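# Move the edge-standing block row into the tray

## Task

Put the row of blocks into the tray so they stay standing on their edges and lie face against face. The flat stack must still be intact when the job ends.

## Robot and tools

Robot: two 6-joint arms, left_arm and right_arm, each with a parallel two-finger gripper. Both bases sit roughly level with the table. The calibrated left_arm base is at (+0.003, +0.256, 0) m and the right_arm base is at (-0.033, -0.213, 0) m, with almost no rotation. In the scene frame the origin is on the table top, midway between the nominal bases. +z points up, +x points out over the table, and +y points toward the left_arm side. These arm names do not match the left and right of the images.

Frames: each arm reports its end_effector_position (m) and end_effector_quat_wxyz in its own base frame. Its wrist camera pose uses that frame too. Fixed cameras and the table use the scene frame. Reported hand poses can be a few cm off, and the error grows at long reach. end_effector_position is the point between the finger pads, about 5 mm short of the tips. The fingers point along gripper +z and close along gripper y.

Row layout: every row has 14 numbers, each in [-1, 1]. The first 7 belong to left_arm and the next 7 to right_arm, and both blocks are required even when only one arm moves. Inside each block the order is: shoulder (joint2), elbow (joint3), wrist roll (joint6), forearm roll (joint4), waist (joint1), wrist pitch (joint5), then the opening. The six joint numbers are offsets, not poses. They are measured from the Joint targets as they stand when the action or move begins, and 1.0 equals 2.463 rad. A row of zeros holds the arm at its targets. Sending the same offset again moves the arm further. The opening is absolute: +1 is fully open (0.070 m pad gap) and -1 is closed. Going from fully open to closed takes about 1 s or more. To leave a gripper alone, repeat its current command, because 0 means half closed.

Joint ranges in rad: waist -2.618..2.618, shoulder 0..3.14, elbow -2.967..0, forearm roll -1.745..1.745, wrist pitch -1.22..1.22, wrist roll -2.094..2.094. The real ends can differ by up to 0.014 rad. An action that pushes a joint more than 0.014 rad beyond its end is rejected for both arms. If the first action fails this check, the whole call is rejected.

execute_actions(actions, cameras): actions is a list of actions, and each action is a list of up to 15 rows. Each row runs for one 1/30 s step. If an action has fewer than 15 rows, its last row is held until 15 steps have passed, so each action lasts 0.5 s. An empty list runs nothing and just returns the state, the scene number and images. In cameras, ["all"] gives every image and [] gives none. If cameras is omitted, all images come back only for an empty list. An unknown camera name invalidates the call.

move(target, speed, blend, opening_speed, blocking, cameras): target is one row or a list of up to 15 rows. Every row is an offset from the same starting Joint targets, not from the row before it. All joints travel in step, so the hand follows a curve, and the path does not avoid obstacles. speed is the peak rad/s of the joint with the farthest to go: 0.01 to 3, default 0.5, either one value or one per target. blend (rad) rounds the corners between listed targets. opening_speed (at least 0.2 per s) ramps the gripper command gradually. blocking=false returns after about 0.5 s while the arms keep moving. The result has a "move:" line: done, off_target (at rest with a joint more than 0.01 rad off), moving, held or fault, plus limits=held if some steps were withheld. A reading of done does not rule out contact. Total length is at most 10 s.

wait(seconds 0..10) lets time pass with the last commands held. stop() brakes a running move. zoom_image(camera, region [x0,y0,x1,y1], at most 504x504 px) enlarges part of the latest image. Cameras: cam_head_left, cam_head_right, cam_high, cam_low, cam_left_wrist, cam_right_wrist, all 672x504. read_manual gives only licence text. finished_scene(scene) ends the scene now running (integer 1 to 2) and cannot be undone. The goal must hold with the robot released.

Result lines: Joint positions lists each arm's joints in the row order, then the pad gap in m. Joint targets is the base for your next offsets. Tool commands shows the current gripper commands. grip_measured gives the finger opening on the command scale. Joint torques are total drive output with offsets and noise, and positive means toward larger angles. Runs of actions also list step readings. Other lines: "joint sent to its limit"; "joint command not followed", meaning the inter-arm clearance check changed targets; MOTOR HOT; and OVER-TEMPERATURE FAULT.

Motion limits: targets move at most 3 rad/s. A target never leads the measured angle by more than 0.963 rad. A hand may not be commanded more than 70 mm from where it is, or the targets get scaled back. Large moves can therefore need several actions. If an arm is pressing on something or has been dragged, command its targets back past the measured positions.

Gripping: when the pads first touch, note grip_measured. Then keep commanding about 0.05 below that value for a firm hold, or less for a light one. Pad force is about 20 N. Parts thinner than about 2 mm are held more weakly.

Avoid: drops, releasing parts that are still moving, fast impacts, and hard pushes. Do not knock the flat stack over, tip the blocks, or let anything leave the table. Keep the arms from hitting each other or gripping each other's fingers. Contact torque limits are 21.6 N m for waist, shoulder and elbow, and 7.52 N m for the three wrist joints. Reaching a limit stops that arm for 10 s, and wrist motors give way above about 4 N m. Holding loads or staying stretched out heats the motors. At 80 °C the arm goes limp for 30 to 60 s. Objects may occasionally be nudged by outside pushes. Smooth, quick, low-effort motion is preferred.

Each tool is called after "Call:" in YAML: its name, and indented under it one key for each argument.

## Session

Call:
execute_actions:
  actions: []

Scene clock: 0.00 s.
left_arm: end_effector_position=(+0.6553, +0.2153, +0.2133) grip_measured=+1.00 end_effector_quat_wxyz=(+0.695, -0.210, +0.656, +0.206) | right_arm: end_effector_position=(+0.0955, -0.2493, +0.1026) grip_measured=+1.00 end_effector_quat_wxyz=(+0.119, +0.888, +0.440, -0.063)
Joint names: [shoulder, elbow, wrist roll, forearm roll, waist, wrist pitch]
Joint positions: left_arm=[2.438 -1.964 0.696 -0.787 0.19 -0.594 0.07] | right_arm=[1.361 -0.817 1.213 -0.166 -1.099 0.883 0.07]
Joint torques (N m): no reading
Joint targets: left_arm=[2.438 -1.964 0.696 -0.787 0.190 -0.594] | right_arm=[1.361 -0.817 1.213 -0.166 -1.099 0.883]
Tool commands: left_gripper/opening=+1.0 right_gripper/opening=+1.0

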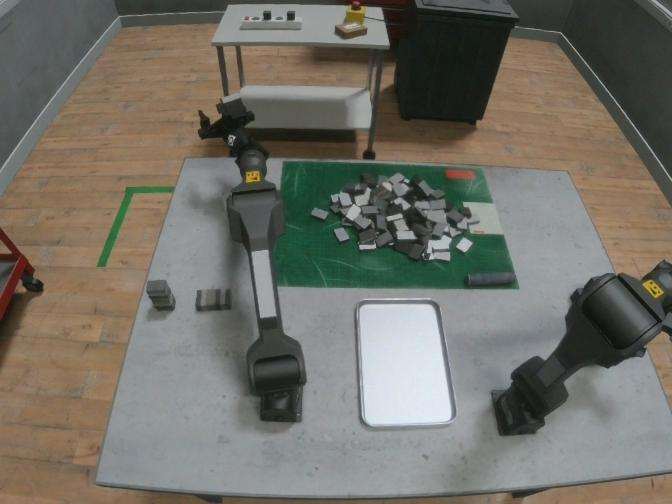

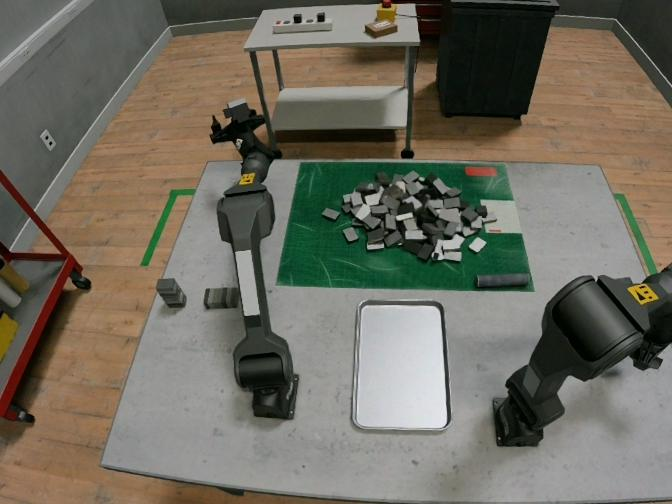

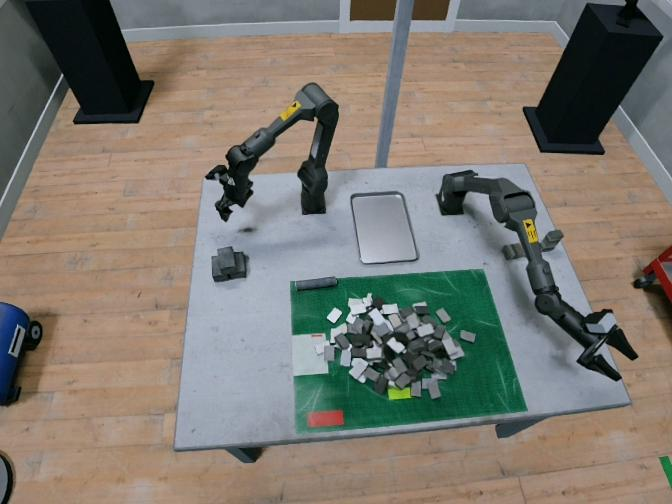

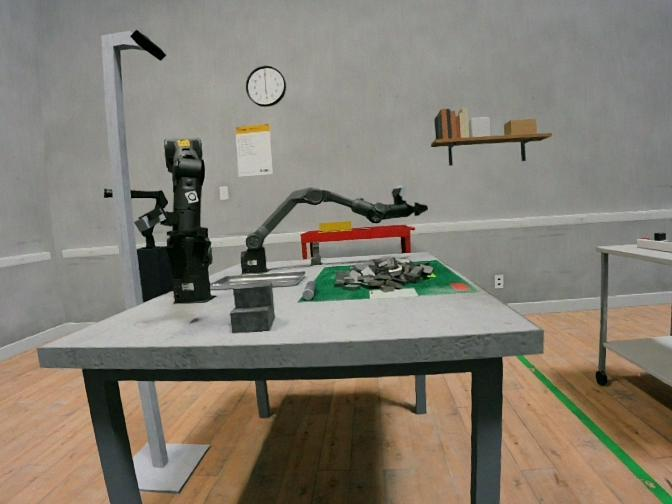

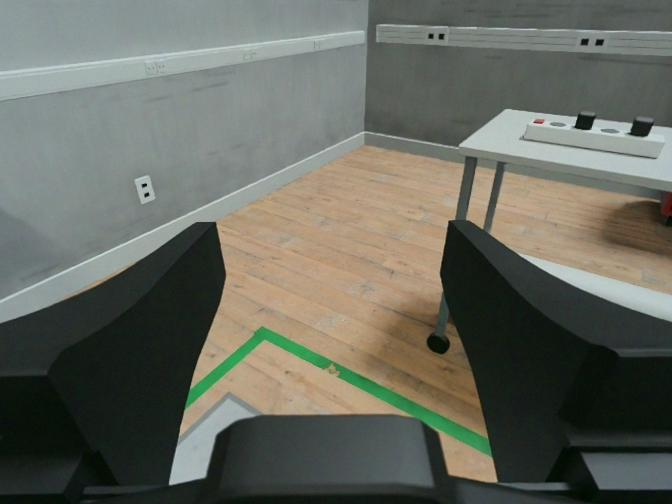

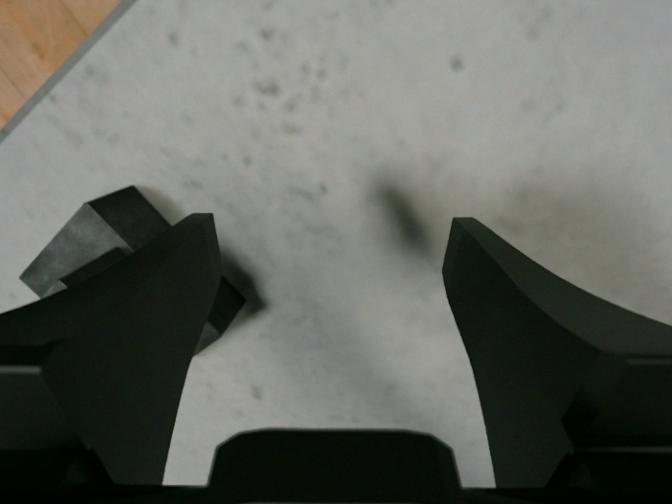

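Call:
move:
  target: [-0.4710,0.3179,-0.2826,0.3195,0.1462,0.6431,1,0,0,0,0,0,0,1]
  speed: 1.0
  cameras: ["cam_left_wrist","cam_head_left"]

Call:
zoom_image:
  camera: "cam_left_wrist"
  region: [100, 150, 450, 400]

Scene clock: 2.70 s.
left_arm: end_effector_position=(+0.2779, +0.1703, +0.2370) grip_measured=+1.00 end_effector_quat_wxyz=(+0.271, -0.261, +0.924, +0.076) | right_arm: end_effector_position=(+0.0955, -0.2493, +0.1026) grip_measured=+1.00 end_effector_quat_wxyz=(+0.119, +0.888, +0.440, -0.063)
Joint names: [shoulder, elbow, wrist roll, forearm roll, waist, wrist pitch]
Joint positions: left_arm=[1.278 -1.18 -0.001 0 0.55 0.99 0.07] | right_arm=[1.361 -0.817 1.213 -0.166 -1.099 0.883 0.07]
Joint torques (N m): left_arm=[-2.57 -3.15 0.12 -0.17 -0.59 -0.69] | right_arm=[-3.27 -4.98 -0.03 -0.22 -0.54 -0.18]
Joint targets: left_arm=[1.278 -1.181 -0.001 -0.001 0.550 0.990] | right_arm=[1.361 -0.817 1.213 -0.166 -1.099 0.883]
move: done
Images, in order (width x height): cam_head_left 672x504, cam_left_wrist 672x504.

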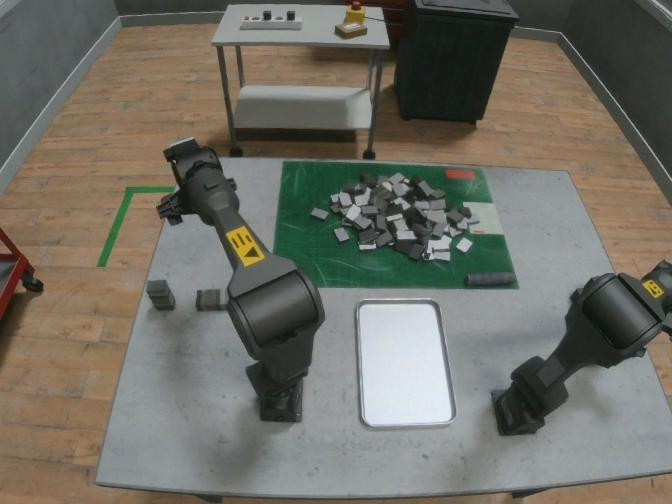

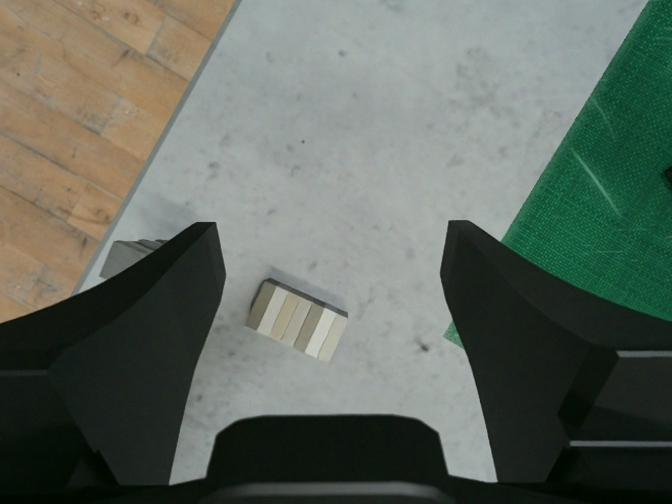

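Scaled by 1.440.

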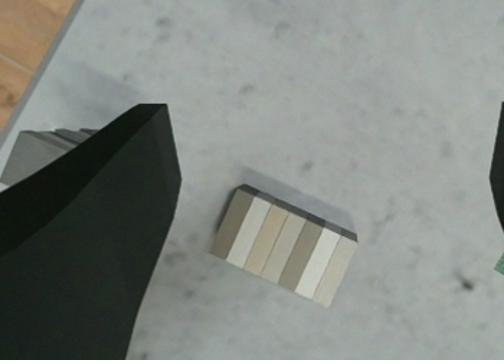

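Call:
move:
  target: [0.0839,0.0221,0.2152,0.0004,0.0482,0.0914,1,0,0,0,0,0,0,1]
  speed: 0.8
  cameras: ["cam_left_wrist","cam_low","cam_high"]

Call:
zoom_image:
  camera: "cam_left_wrist"
  region: [200, 100, 500, 300]

Scene clock: 10.40 s.
left_arm: end_effector_position=(+0.2199, +0.1736, +0.1404) grip_measured=+1.00 end_effector_quat_wxyz=(+0.034, -0.069, +0.997, +0.023) | right_arm: end_effector_position=(+0.0955, -0.2493, +0.1026) grip_measured=+1.00 end_effector_quat_wxyz=(+0.119, +0.888, +0.440, -0.063)
Joint names: [shoulder, elbow, wrist roll, forearm roll, waist, wrist pitch]
Joint positions: left_arm=[1.486 -1.126 0.53 0 0.668 1.216 0.07] | right_arm=[1.361 -0.817 1.213 -0.166 -1.099 0.883 0.07]
Joint torques (N m): left_arm=[-4.4 -2.49 -0.12 -0.1 -0.45 -0.24] | right_arm=[-3.25 -5.01 -0.06 -0.26 -0.59 -0.17]
Joint targets: left_arm=[1.485 -1.126 0.530 0.000 0.668 1.215] | right_arm=[1.361 -0.817 1.213 -0.166 -1.099 0.883]
move: done
Images, in order (width x height): cam_high 672x504, cam_low 672x504, cam_left_wrist 672x504.

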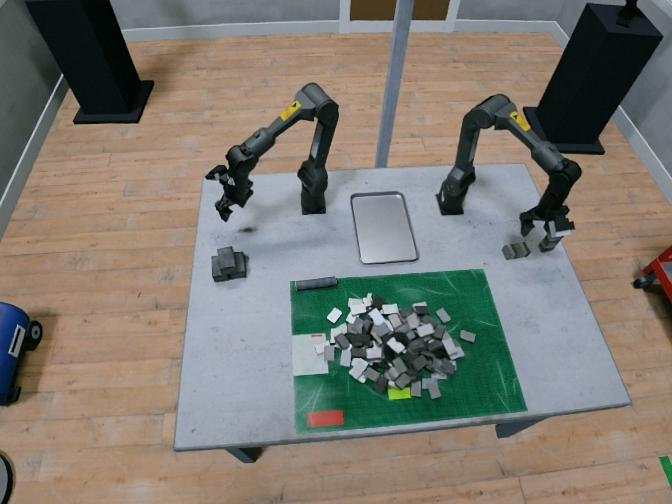

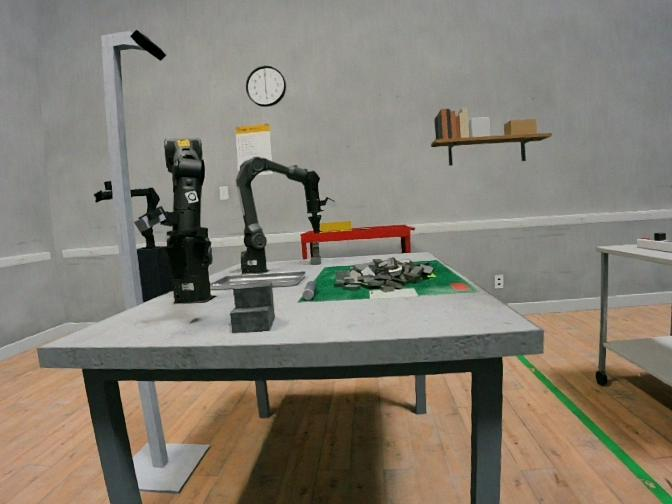

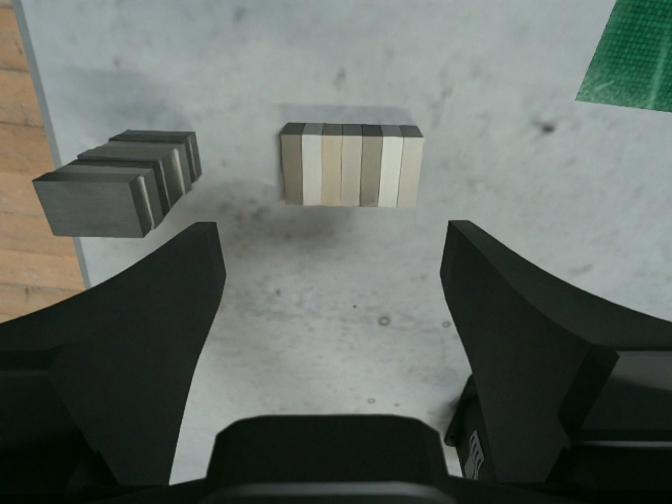

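Scaled by 1.680.

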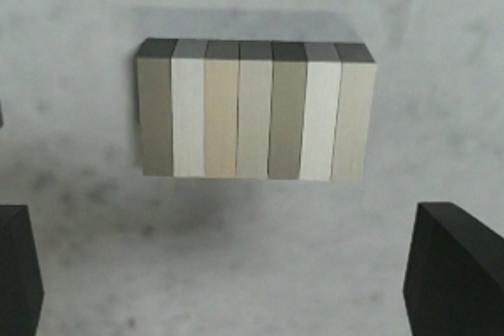

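Call:
move:
  target: [0.0362,0.0971,-0.6622,0,-0.0269,-0.0992,1,0,0,0,0,0,0,1]
  speed: 1.0
  cameras: ["cam_left_wrist","cam_low","cam_head_left"]

Call:
zoom_image:
  camera: "cam_left_wrist"
  region: [180, 60, 500, 360]

Scene clock: 17.70 s.
left_arm: end_effector_position=(+0.2133, +0.1467, +0.0603) grip_measured=+1.00 end_effector_quat_wxyz=(+0.000, +0.753, -0.658, +0.000) | right_arm: end_effector_position=(+0.0955, -0.2493, +0.1026) grip_measured=+1.00 end_effector_quat_wxyz=(+0.119, +0.888, +0.440, -0.063)
Joint names: [shoulder, elbow, wrist roll, forearm roll, waist, wrist pitch]
Joint positions: left_arm=[1.574 -0.887 -1.101 0 0.603 0.971 0.07] | right_arm=[1.361 -0.817 1.213 -0.166 -1.099 0.883 0.07]
Joint torques (N m): left_arm=[-3.71 -1.98 0.09 -0.11 -0.58 -0.03] | right_arm=[-3.17 -4.84 -0.03 -0.3 -0.39 -0.18]
Joint targets: left_arm=[1.574 -0.887 -1.101 0.000 0.602 0.971] | right_arm=[1.361 -0.817 1.213 -0.166 -1.099 0.883]
move: done
Images, in order (width x height): cam_head_left 672x504, cam_low 672x504, cam_left_wrist 672x504.

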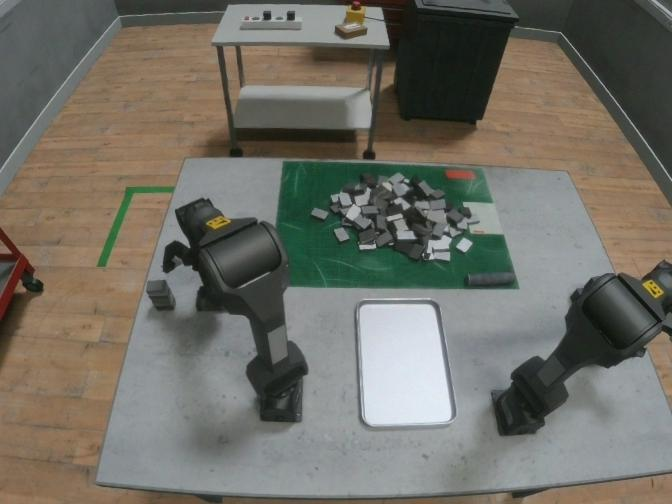

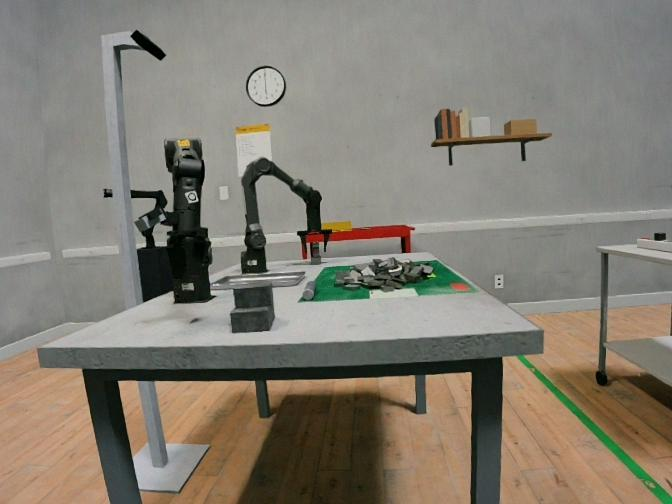

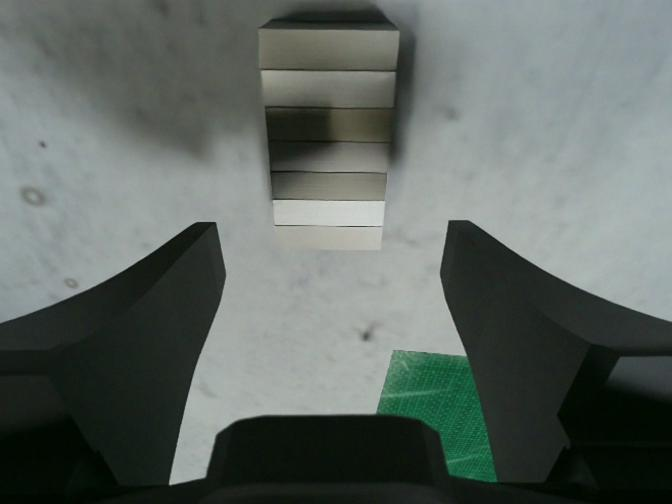

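Scaled by 1.575.

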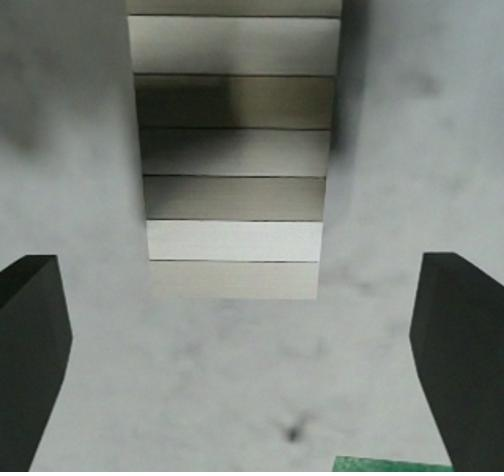

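Call:
move:
  target: [0.0370,0.0446,-0.0028,0,-0.0027,-0.0816,1,0,0,0,0,0,0,1]
  speed: 0.25
  cameras: ["cam_left_wrist","cam_head_left"]

Call:
zoom_image:
  camera: "cam_left_wrist"
  region: [180, 60, 500, 360]

Scene clock: 20.73 s.
left_arm: end_effector_position=(+0.2110, +0.1431, +0.0136) grip_measured=+1.00 end_effector_quat_wxyz=(+0.001, +0.753, -0.658, +0.000) | right_arm: end_effector_position=(+0.0955, -0.2493, +0.1026) grip_measured=+1.00 end_effector_quat_wxyz=(+0.119, +0.888, +0.440, -0.063)
Joint names: [shoulder, elbow, wrist roll, forearm roll, waist, wrist pitch]
Joint positions: left_arm=[1.666 -0.776 -1.108 0 0.596 0.769 0.07] | right_arm=[1.361 -0.817 1.213 -0.166 -1.099 0.883 0.07]
Joint torques (N m): left_arm=[-4.65 -2.08 -0.11 -0.1 -0.63 0.24] | right_arm=[-3.37 -5.03 -0.03 -0.3 -0.6 -0.18]
Joint targets: left_arm=[1.665 -0.777 -1.108 0.000 0.596 0.770] | right_arm=[1.361 -0.817 1.213 -0.166 -1.099 0.883]
move: done
Images, in order (width x height): cam_head_left 672x504, cam_left_wrist 672x504.

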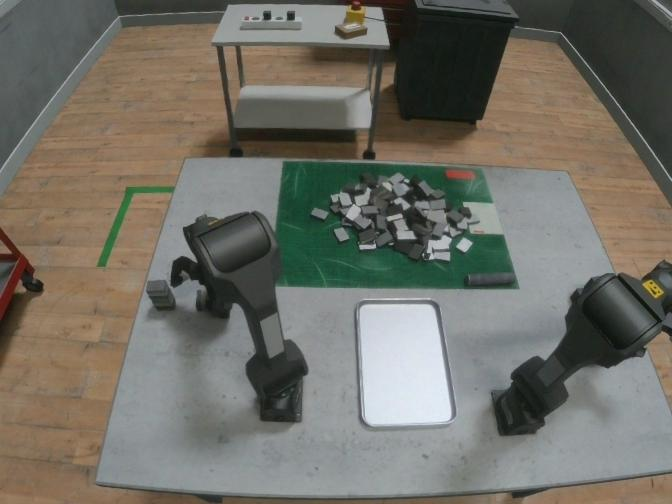

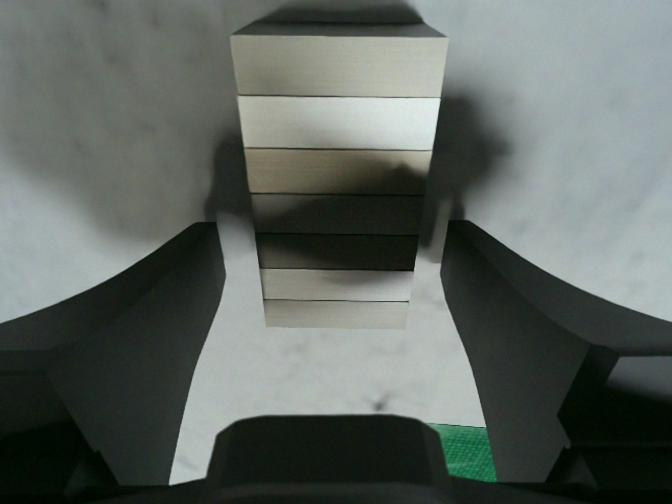

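Scaled by 1.575.

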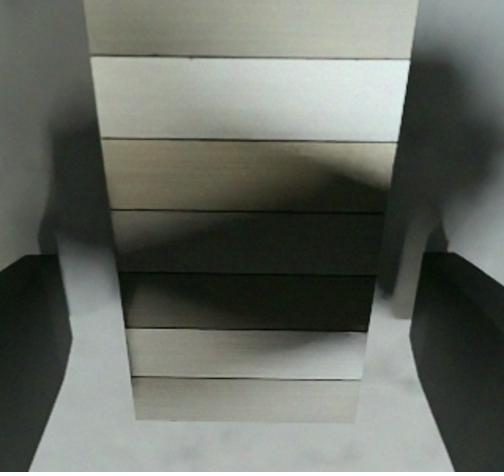

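Call:
move:
  target: [0,0,0,0,0,0,0.08,0,0,0,0,0,0,1]
  opening_speed: 0.4
  cameras: ["cam_left_wrist"]

Scene clock: 23.80 s.
left_arm: end_effector_position=(+0.2114, +0.1434, +0.0140) grip_measured=+0.16 end_effector_quat_wxyz=(+0.000, +0.753, -0.658, +0.000) | right_arm: end_effector_position=(+0.0955, -0.2493, +0.1026) grip_measured=+1.00 end_effector_quat_wxyz=(+0.119, +0.888, +0.440, -0.063)
Joint names: [shoulder, elbow, wrist roll, forearm roll, waist, wrist pitch]
Joint positions: left_arm=[1.665 -0.777 -1.108 0 0.596 0.769 0.041] | right_arm=[1.361 -0.817 1.213 -0.166 -1.099 0.883 0.07]
Joint torques (N m): left_arm=[-4.45 -1.83 0.1 -0.02 -0.29 0.25] | right_arm=[-3.28 -4.96 0 -0.31 -0.5 -0.16]
Joint targets: left_arm=[1.665 -0.777 -1.108 0.000 0.596 0.770] | right_arm=[1.361 -0.817 1.213 -0.166 -1.099 0.883]
move: done
Images, in order (width x height): cam_left_wrist 672x504.

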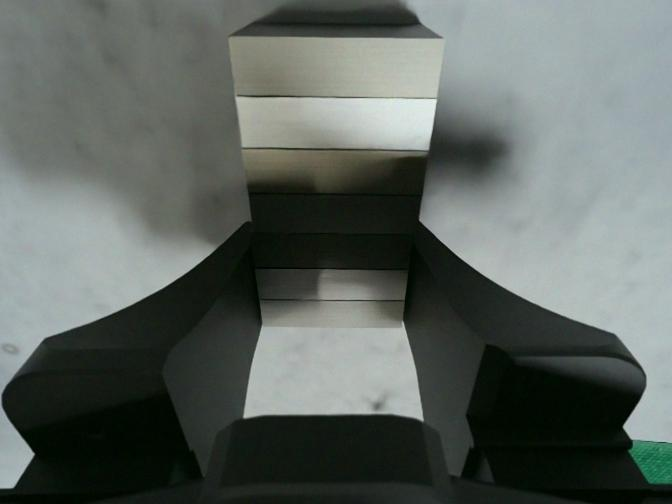

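Call:
move:
  target: [-0.0151,0.0188,-0.0447,0,-0.0449,-0.0037,0.08,0,0,0,0,0,0,1]
  speed: 0.1
  cameras: ["cam_left_wrist"]

Scene clock: 25.83 s.
left_arm: end_effector_position=(+0.2152, +0.1132, +0.0144) grip_measured=+0.16 end_effector_quat_wxyz=(+0.000, +0.752, -0.659, +0.000) | right_arm: end_effector_position=(+0.0955, -0.2493, +0.1026) grip_measured=+1.00 end_effector_quat_wxyz=(+0.119, +0.888, +0.440, -0.063)
Joint names: [shoulder, elbow, wrist roll, forearm roll, waist, wrist pitch]
Joint positions: left_arm=[1.628 -0.731 -1.219 0 0.484 0.761 0.041] | right_arm=[1.361 -0.817 1.213 -0.166 -1.099 0.883 0.07]
Joint torques (N m): left_arm=[-4.64 -1.93 0.12 -0.01 0.06 -0.08] | right_arm=[-3.36 -5.11 -0.04 -0.29 -0.38 -0.17]
Joint targets: left_arm=[1.628 -0.731 -1.218 0.000 0.485 0.761] | right_arm=[1.361 -0.817 1.213 -0.166 -1.099 0.883]
move: done
Images, in order (width x height): cam_left_wrist 672x504.

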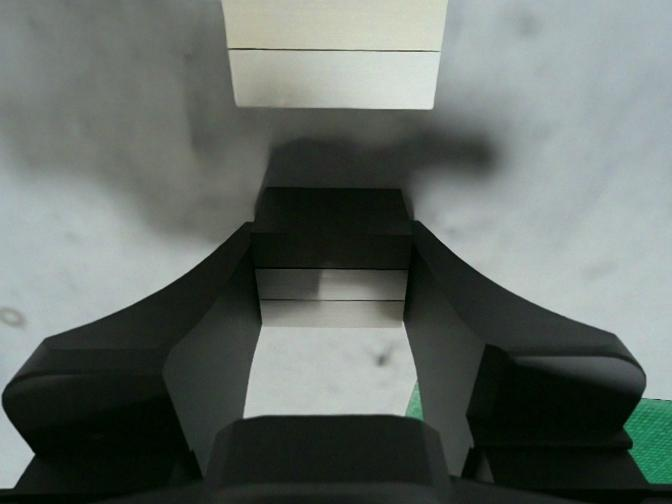

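Call:
move:
  target: [-0.0427,-0.0395,0,0,0,0.0821,0.08,0,0,0,0,0,0,1]
  speed: 0.15
  cameras: ["cam_left_wrist","cam_low","cam_high"]

Call:
zoom_image:
  camera: "cam_high"
  region: [440, 150, 600, 290]

Scene clock: 30.07 s.
left_arm: end_effector_position=(+0.2154, +0.1133, +0.0603) grip_measured=+0.16 end_effector_quat_wxyz=(+0.000, +0.752, -0.659, +0.000) | right_arm: end_effector_position=(+0.0955, -0.2493, +0.1026) grip_measured=+1.00 end_effector_quat_wxyz=(+0.119, +0.888, +0.440, -0.063)
Joint names: [shoulder, elbow, wrist roll, forearm roll, waist, wrist pitch]
Joint positions: left_arm=[1.522 -0.829 -1.219 0 0.484 0.964 0.041] | right_arm=[1.361 -0.817 1.213 -0.166 -1.099 0.883 0.07]
Joint torques (N m): left_arm=[-3.88 -2.45 0.09 0.02 0 -0.09] | right_arm=[-3.4 -4.93 0.01 -0.3 -0.41 -0.13]
Joint targets: left_arm=[1.523 -0.828 -1.218 0.000 0.485 0.963] | right_arm=[1.361 -0.817 1.213 -0.166 -1.099 0.883]
move: done
Images, in order (width x height): cam_high 672x504, cam_low 672x504, cam_left_wrist 672x504.

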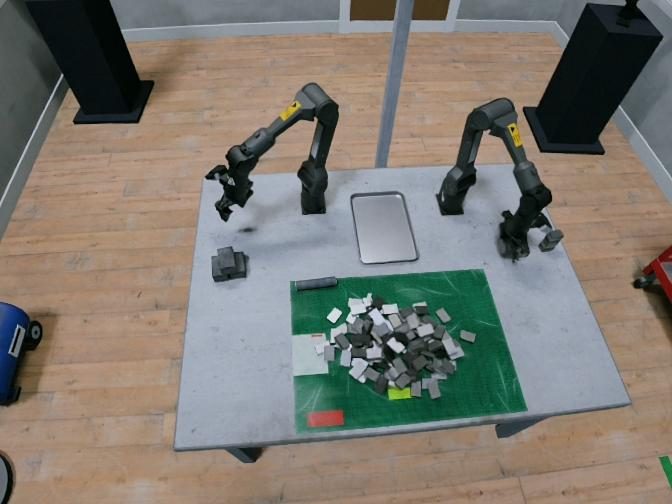

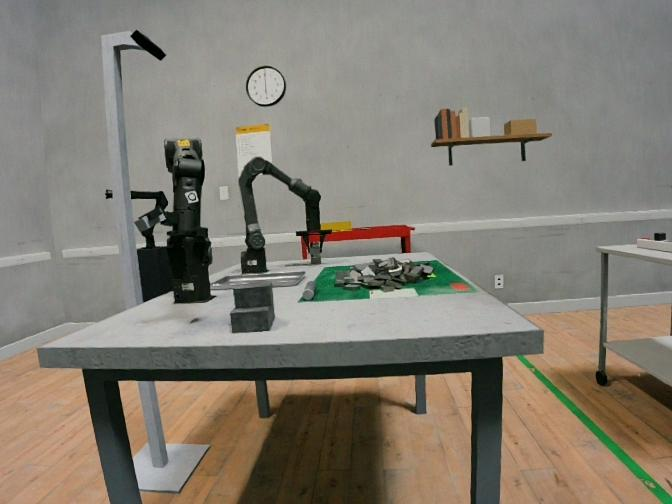

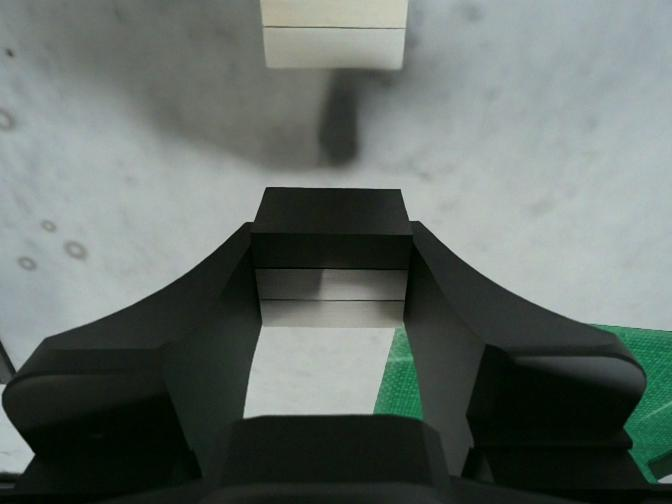

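Scaled by 3.150.

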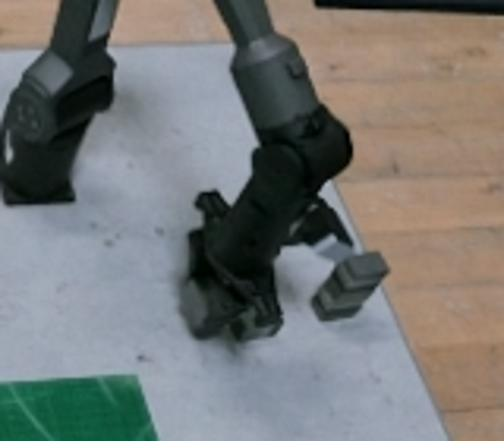

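Call:
move:
  target: [0.0107,-0.0121,-0.0587,0,-0.7501,0.0014,0.08,0,0,0,0,0,0,1]
  speed: 0.8
  cameras: ["all"]

Scene clock: 33.27 s.
left_arm: end_effector_position=(+0.0520, -0.2459, +0.0601) grip_measured=+0.16 end_effector_quat_wxyz=(+0.000, +0.000, +1.000, +0.000) | right_arm: end_effector_position=(+0.0955, -0.2493, +0.1026) grip_measured=+1.00 end_effector_quat_wxyz=(+0.119, +0.888, +0.440, -0.063)
Joint names: [shoulder, elbow, wrist roll, forearm roll, waist, wrist pitch]
Joint positions: left_arm=[1.549 -0.858 -1.363 0 -1.363 0.966 0.041] | right_arm=[1.361 -0.817 1.213 -0.166 -1.099 0.883 0.07]
Joint torques (N m): left_arm=[-3.89 -2.85 -0.08 0.03 0.01 0.22] | right_arm=[-3.32 -5.12 -0.01 -0.26 -0.38 -0.15]
Joint targets: left_arm=[1.549 -0.858 -1.363 0.000 -1.363 0.966] | right_arm=[1.361 -0.817 1.213 -0.166 -1.099 0.883]
move: done

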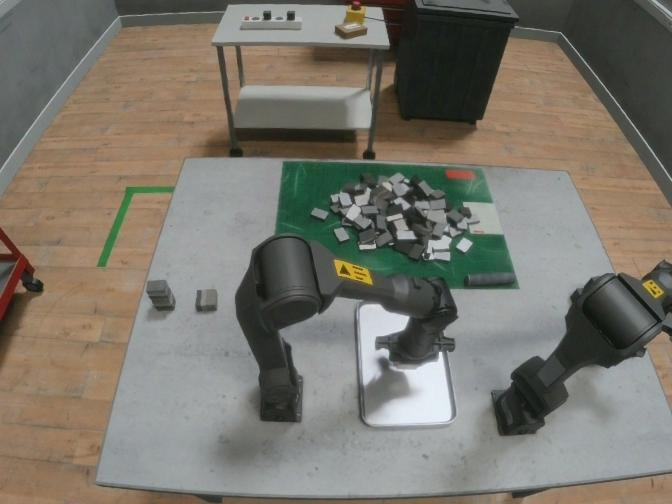

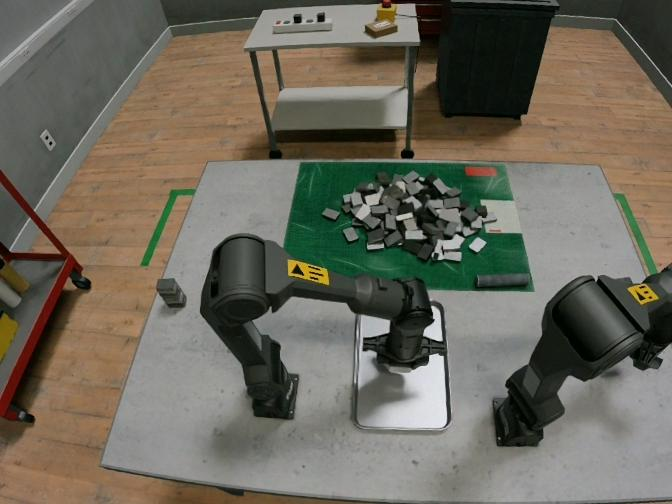

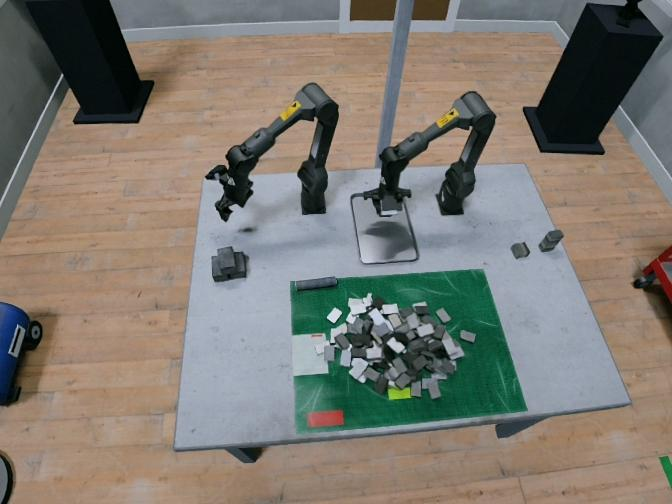

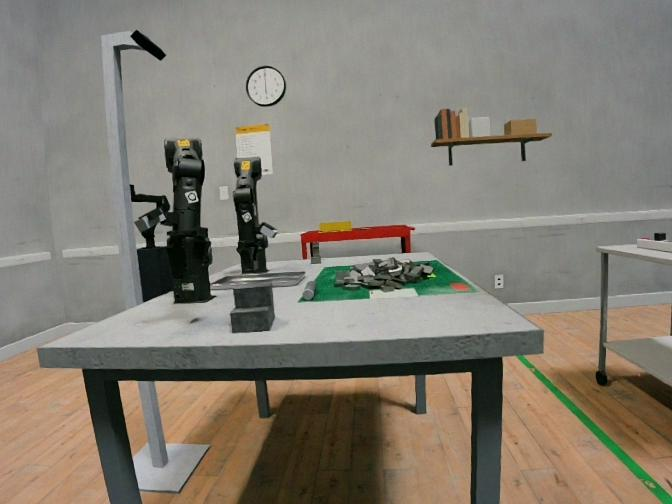

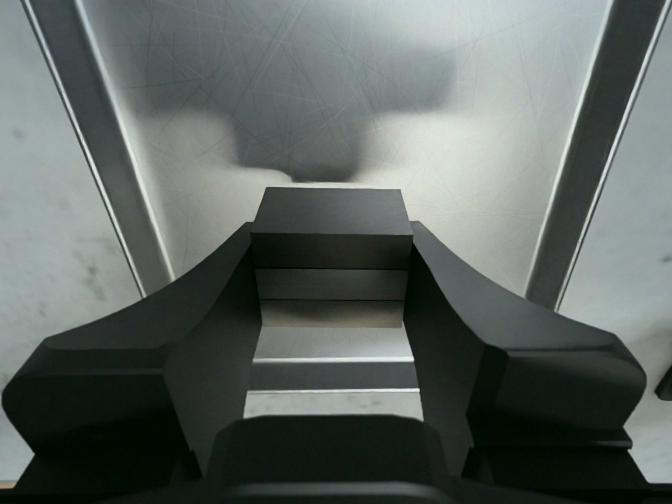

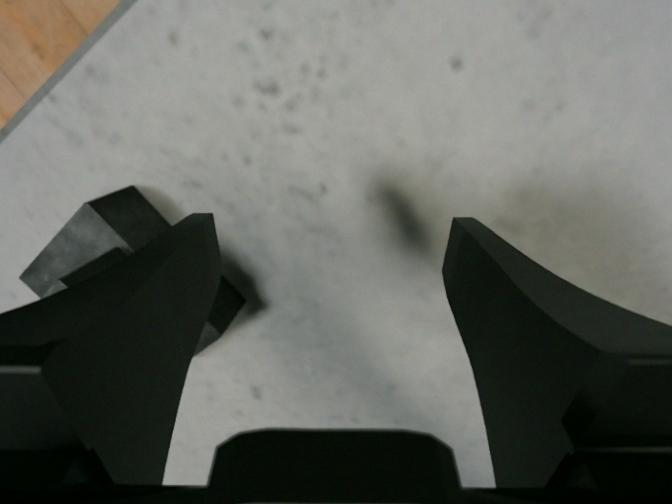

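Call:
move:
  target: [0.0394,0.0376,0,0,0,-0.0767,0.08,0,0,0,0,0,0,1]
  speed: 0.15
  cameras: ["cam_left_wrist"]

Call:
move:
  target: [0.0009,0.0009,0,0,0,-0.0018,0.08,0,0,0,0,0,0,1]
  speed: 0.02
  cameras: ["cam_left_wrist"]

Scene clock: 35.20 s.
left_arm: end_effector_position=(+0.0519, -0.2457, +0.0163) grip_measured=+0.16 end_effector_quat_wxyz=(+0.000, +0.000, +1.000, +0.000) | right_arm: end_effector_position=(+0.0955, -0.2493, +0.1026) grip_measured=+1.00 end_effector_quat_wxyz=(+0.119, +0.888, +0.440, -0.063)
Joint names: [shoulder, elbow, wrist roll, forearm roll, waist, wrist pitch]
Joint positions: left_arm=[1.647 -0.765 -1.363 0 -1.363 0.776 0.041] | right_arm=[1.361 -0.817 1.213 -0.166 -1.099 0.883 0.07]
Joint torques (N m): left_arm=[-4.79 -2.15 0.07 0 -0.63 0.25] | right_arm=[-3.42 -5.2 -0.03 -0.27 -0.27 -0.2]
Joint targets: left_arm=[1.646 -0.765 -1.363 0.000 -1.363 0.778] | right_arm=[1.361 -0.817 1.213 -0.166 -1.099 0.883]
move: done
Images, in order (width x height): cam_left_wrist 672x504.

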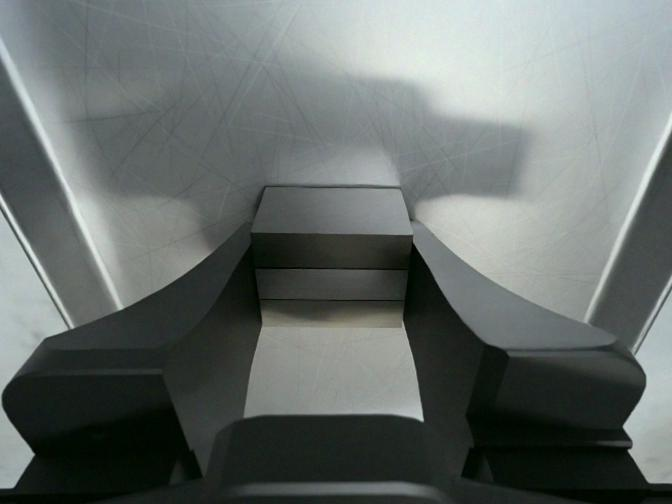

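Scene clock: 35.90 s.
left_arm: end_effector_position=(+0.0519, -0.2459, +0.0159) grip_measured=+0.16 end_effector_quat_wxyz=(+0.000, +0.000, +1.000, +0.000) | right_arm: end_effector_position=(+0.0955, -0.2493, +0.1026) grip_measured=+1.00 end_effector_quat_wxyz=(+0.119, +0.888, +0.440, -0.063)
Joint names: [shoulder, elbow, wrist roll, forearm roll, waist, wrist pitch]
Joint positions: left_arm=[1.648 -0.764 -1.363 0 -1.363 0.773 0.041] | right_arm=[1.361 -0.817 1.213 -0.166 -1.099 0.883 0.07]
Joint torques (N m): left_arm=[-4.07 -1.71 0.11 0 -0.66 -0.08] | right_arm=[-3.39 -5.12 -0.03 -0.27 -0.28 -0.2]
Joint targets: left_arm=[1.648 -0.763 -1.363 0.000 -1.363 0.773] | right_arm=[1.361 -0.817 1.213 -0.166 -1.099 0.883]
move: done
Images, in order (width x height): cam_left_wrist 672x504.

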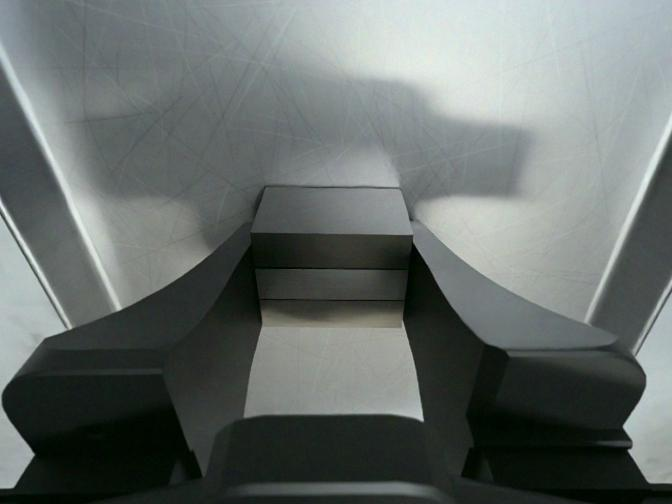

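Call:
move:
  target: [0,0,0,0,0,0,0.8,0,0,0,0,0,0,1]
  opening_speed: 0.4
  cameras: ["cam_left_wrist"]

Call:
move:
  target:
    - [-0.0402,-0.0386,0,0,0,0.0784,0.8,0,0,0,0,0,0,1]
    - [-0.0099,-0.0745,0.7912,0,0.8448,0.0844,1,0,0,0,0,0,0,1]
  speed: [0.2,0.9]
  opening_speed: 0.4
  cameras: ["cam_left_wrist","cam_head_left","cam_head_right","cam_high"]

Call:
zoom_image:
  camera: "cam_head_right"
  region: [340, 290, 460, 440]

Scene clock: 39.10 s.
left_arm: end_effector_position=(+0.0519, -0.2459, +0.0159) grip_measured=+0.80 end_effector_quat_wxyz=(+0.000, +0.000, +1.000, +0.000) | right_arm: end_effector_position=(+0.0955, -0.2493, +0.1026) grip_measured=+1.00 end_effector_quat_wxyz=(+0.119, +0.888, +0.440, -0.063)
Joint names: [shoulder, elbow, wrist roll, forearm roll, waist, wrist pitch]
Joint positions: left_arm=[1.648 -0.764 -1.363 0 -1.363 0.773 0.063] | right_arm=[1.361 -0.817 1.213 -0.166 -1.099 0.883 0.07]
Joint torques (N m): left_arm=[-4.05 -1.76 0.04 -0.06 -0.58 0.1] | right_arm=[-3.35 -4.92 0 -0.29 -0.4 -0.16]
Joint targets: left_arm=[1.648 -0.763 -1.363 0.000 -1.363 0.773] | right_arm=[1.361 -0.817 1.213 -0.166 -1.099 0.883]
move: done
Images, in order (width x height): cam_left_wrist 672x504.

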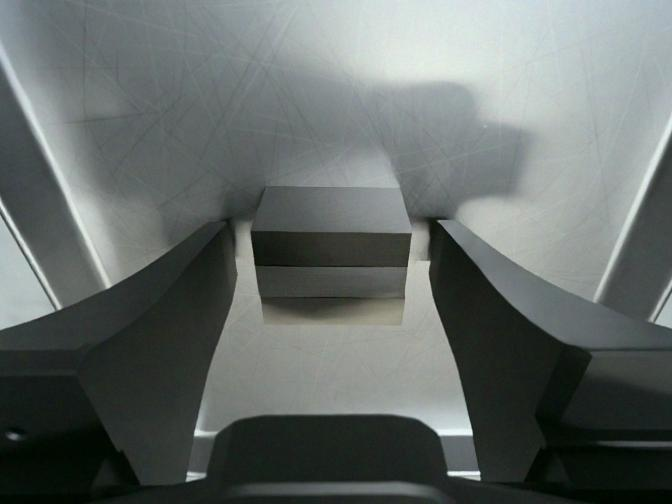

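Scene clock: 43.67 s.
left_arm: end_effector_position=(+0.2061, +0.1801, +0.0597) grip_measured=+1.00 end_effector_quat_wxyz=(+0.000, -0.066, +0.998, +0.000) | right_arm: end_effector_position=(+0.0955, -0.2493, +0.1026) grip_measured=+1.00 end_effector_quat_wxyz=(+0.119, +0.888, +0.440, -0.063)
Joint names: [shoulder, elbow, wrist roll, forearm roll, waist, wrist pitch]
Joint positions: left_arm=[1.624 -0.946 0.586 0 0.718 0.981 0.07] | right_arm=[1.361 -0.817 1.213 -0.166 -1.099 0.883 0.07]
Joint torques (N m): left_arm=[-3.93 -2.56 0.02 -0.19 -0.23 0.1] | right_arm=[-3.17 -5.03 0.02 -0.29 -0.09 -0.16]
Joint targets: left_arm=[1.624 -0.947 0.586 0.000 0.718 0.981] | right_arm=[1.361 -0.817 1.213 -0.166 -1.099 0.883]
move: done
Images, in order (width x height): cam_head_left 672x504, cam_head_right 672x504, cam_high 672x504, cam_left_wrist 672x504.

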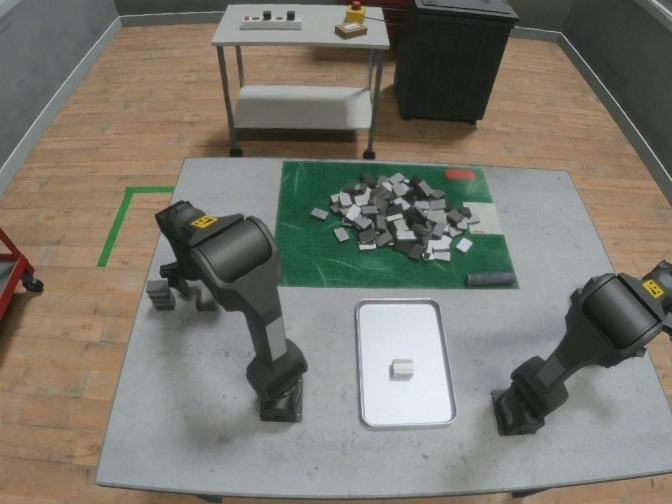

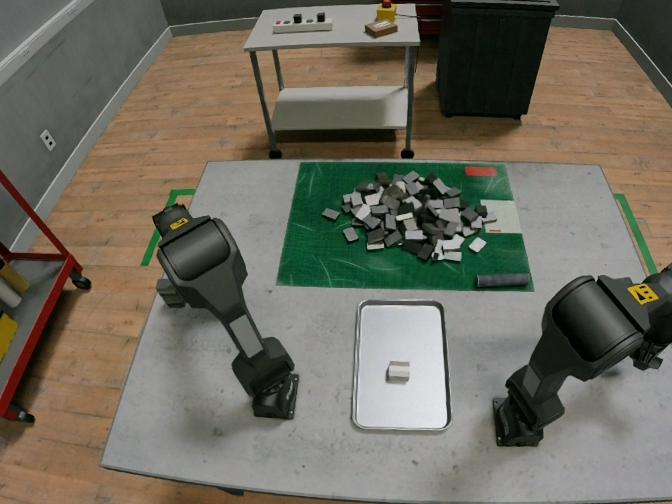

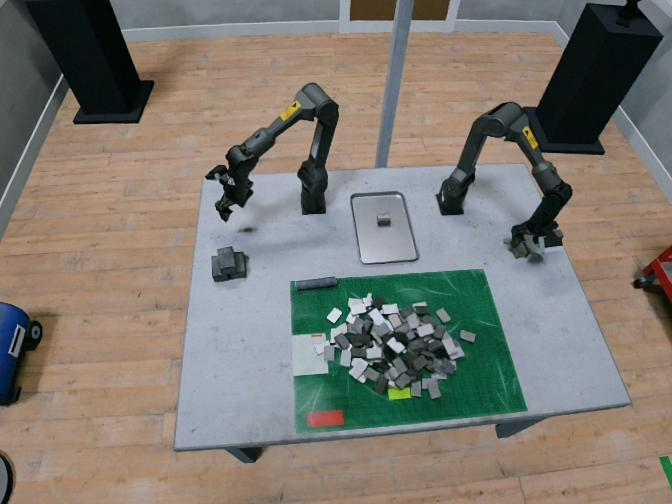

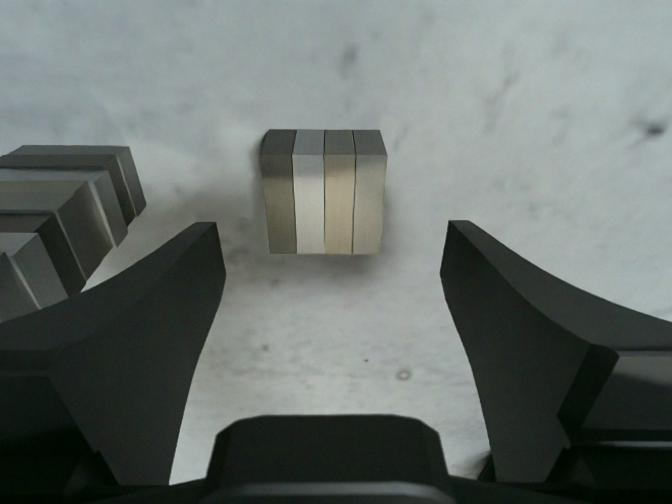

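Scaled by 3.360.

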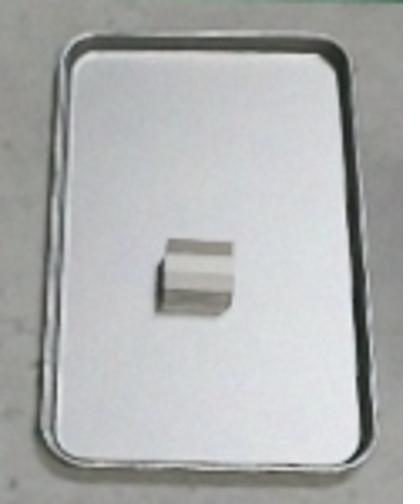

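Call:
move:
  target:
    - [0,0,0,0,0,0,0.8,0,0,0,0,0,0,1]
    - [0.0377,0.0369,0,0,0,-0.0747,0.8,0,0,0,0,0,0,1]
    - [0.0377,0.0369,0,0,0,-0.0747,0.1,0,0,0,0,0,0,1]
  speed: 0.2
  opening_speed: 0.4
  cameras: ["cam_left_wrist","cam_head_left"]

Scene clock: 48.80 s.
left_arm: end_effector_position=(+0.2063, +0.1804, +0.0154) grip_measured=+0.20 end_effector_quat_wxyz=(+0.000, -0.066, +0.998, +0.000) | right_arm: end_effector_position=(+0.0955, -0.2493, +0.1026) grip_measured=+1.00 end_effector_quat_wxyz=(+0.119, +0.888, +0.440, -0.063)
Joint names: [shoulder, elbow, wrist roll, forearm roll, waist, wrist pitch]
Joint positions: left_arm=[1.717 -0.856 0.586 0.001 0.718 0.796 0.042] | right_arm=[1.361 -0.817 1.213 -0.166 -1.099 0.883 0.07]
Joint torques (N m): left_arm=[-4.64 -1.63 0.1 -0.44 -1.09 0.41] | right_arm=[-3.2 -5.09 0 -0.29 -0.37 -0.1]
Joint targets: left_arm=[1.717 -0.856 0.586 0.000 0.718 0.797] | right_arm=[1.361 -0.817 1.213 -0.166 -1.099 0.883]
move: done
Images, in order (width x height): cam_head_left 672x504, cam_left_wrist 672x504.

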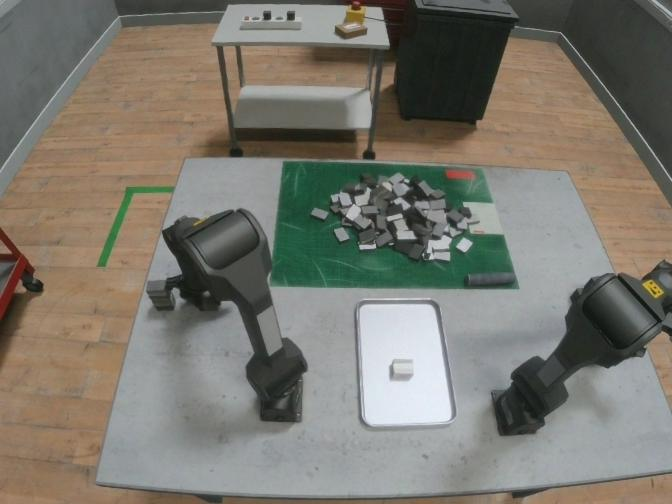

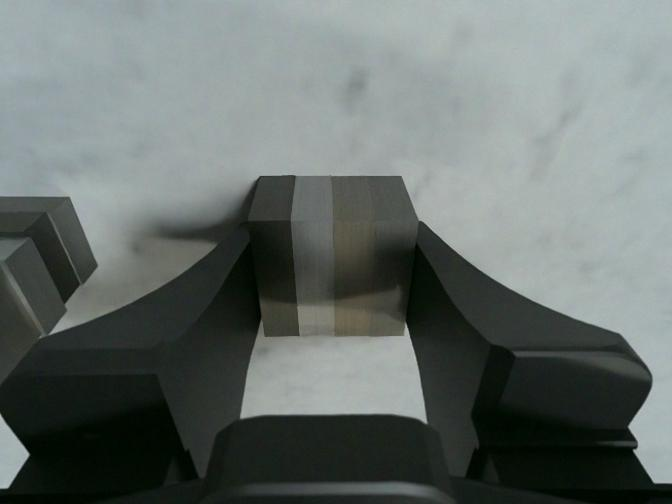

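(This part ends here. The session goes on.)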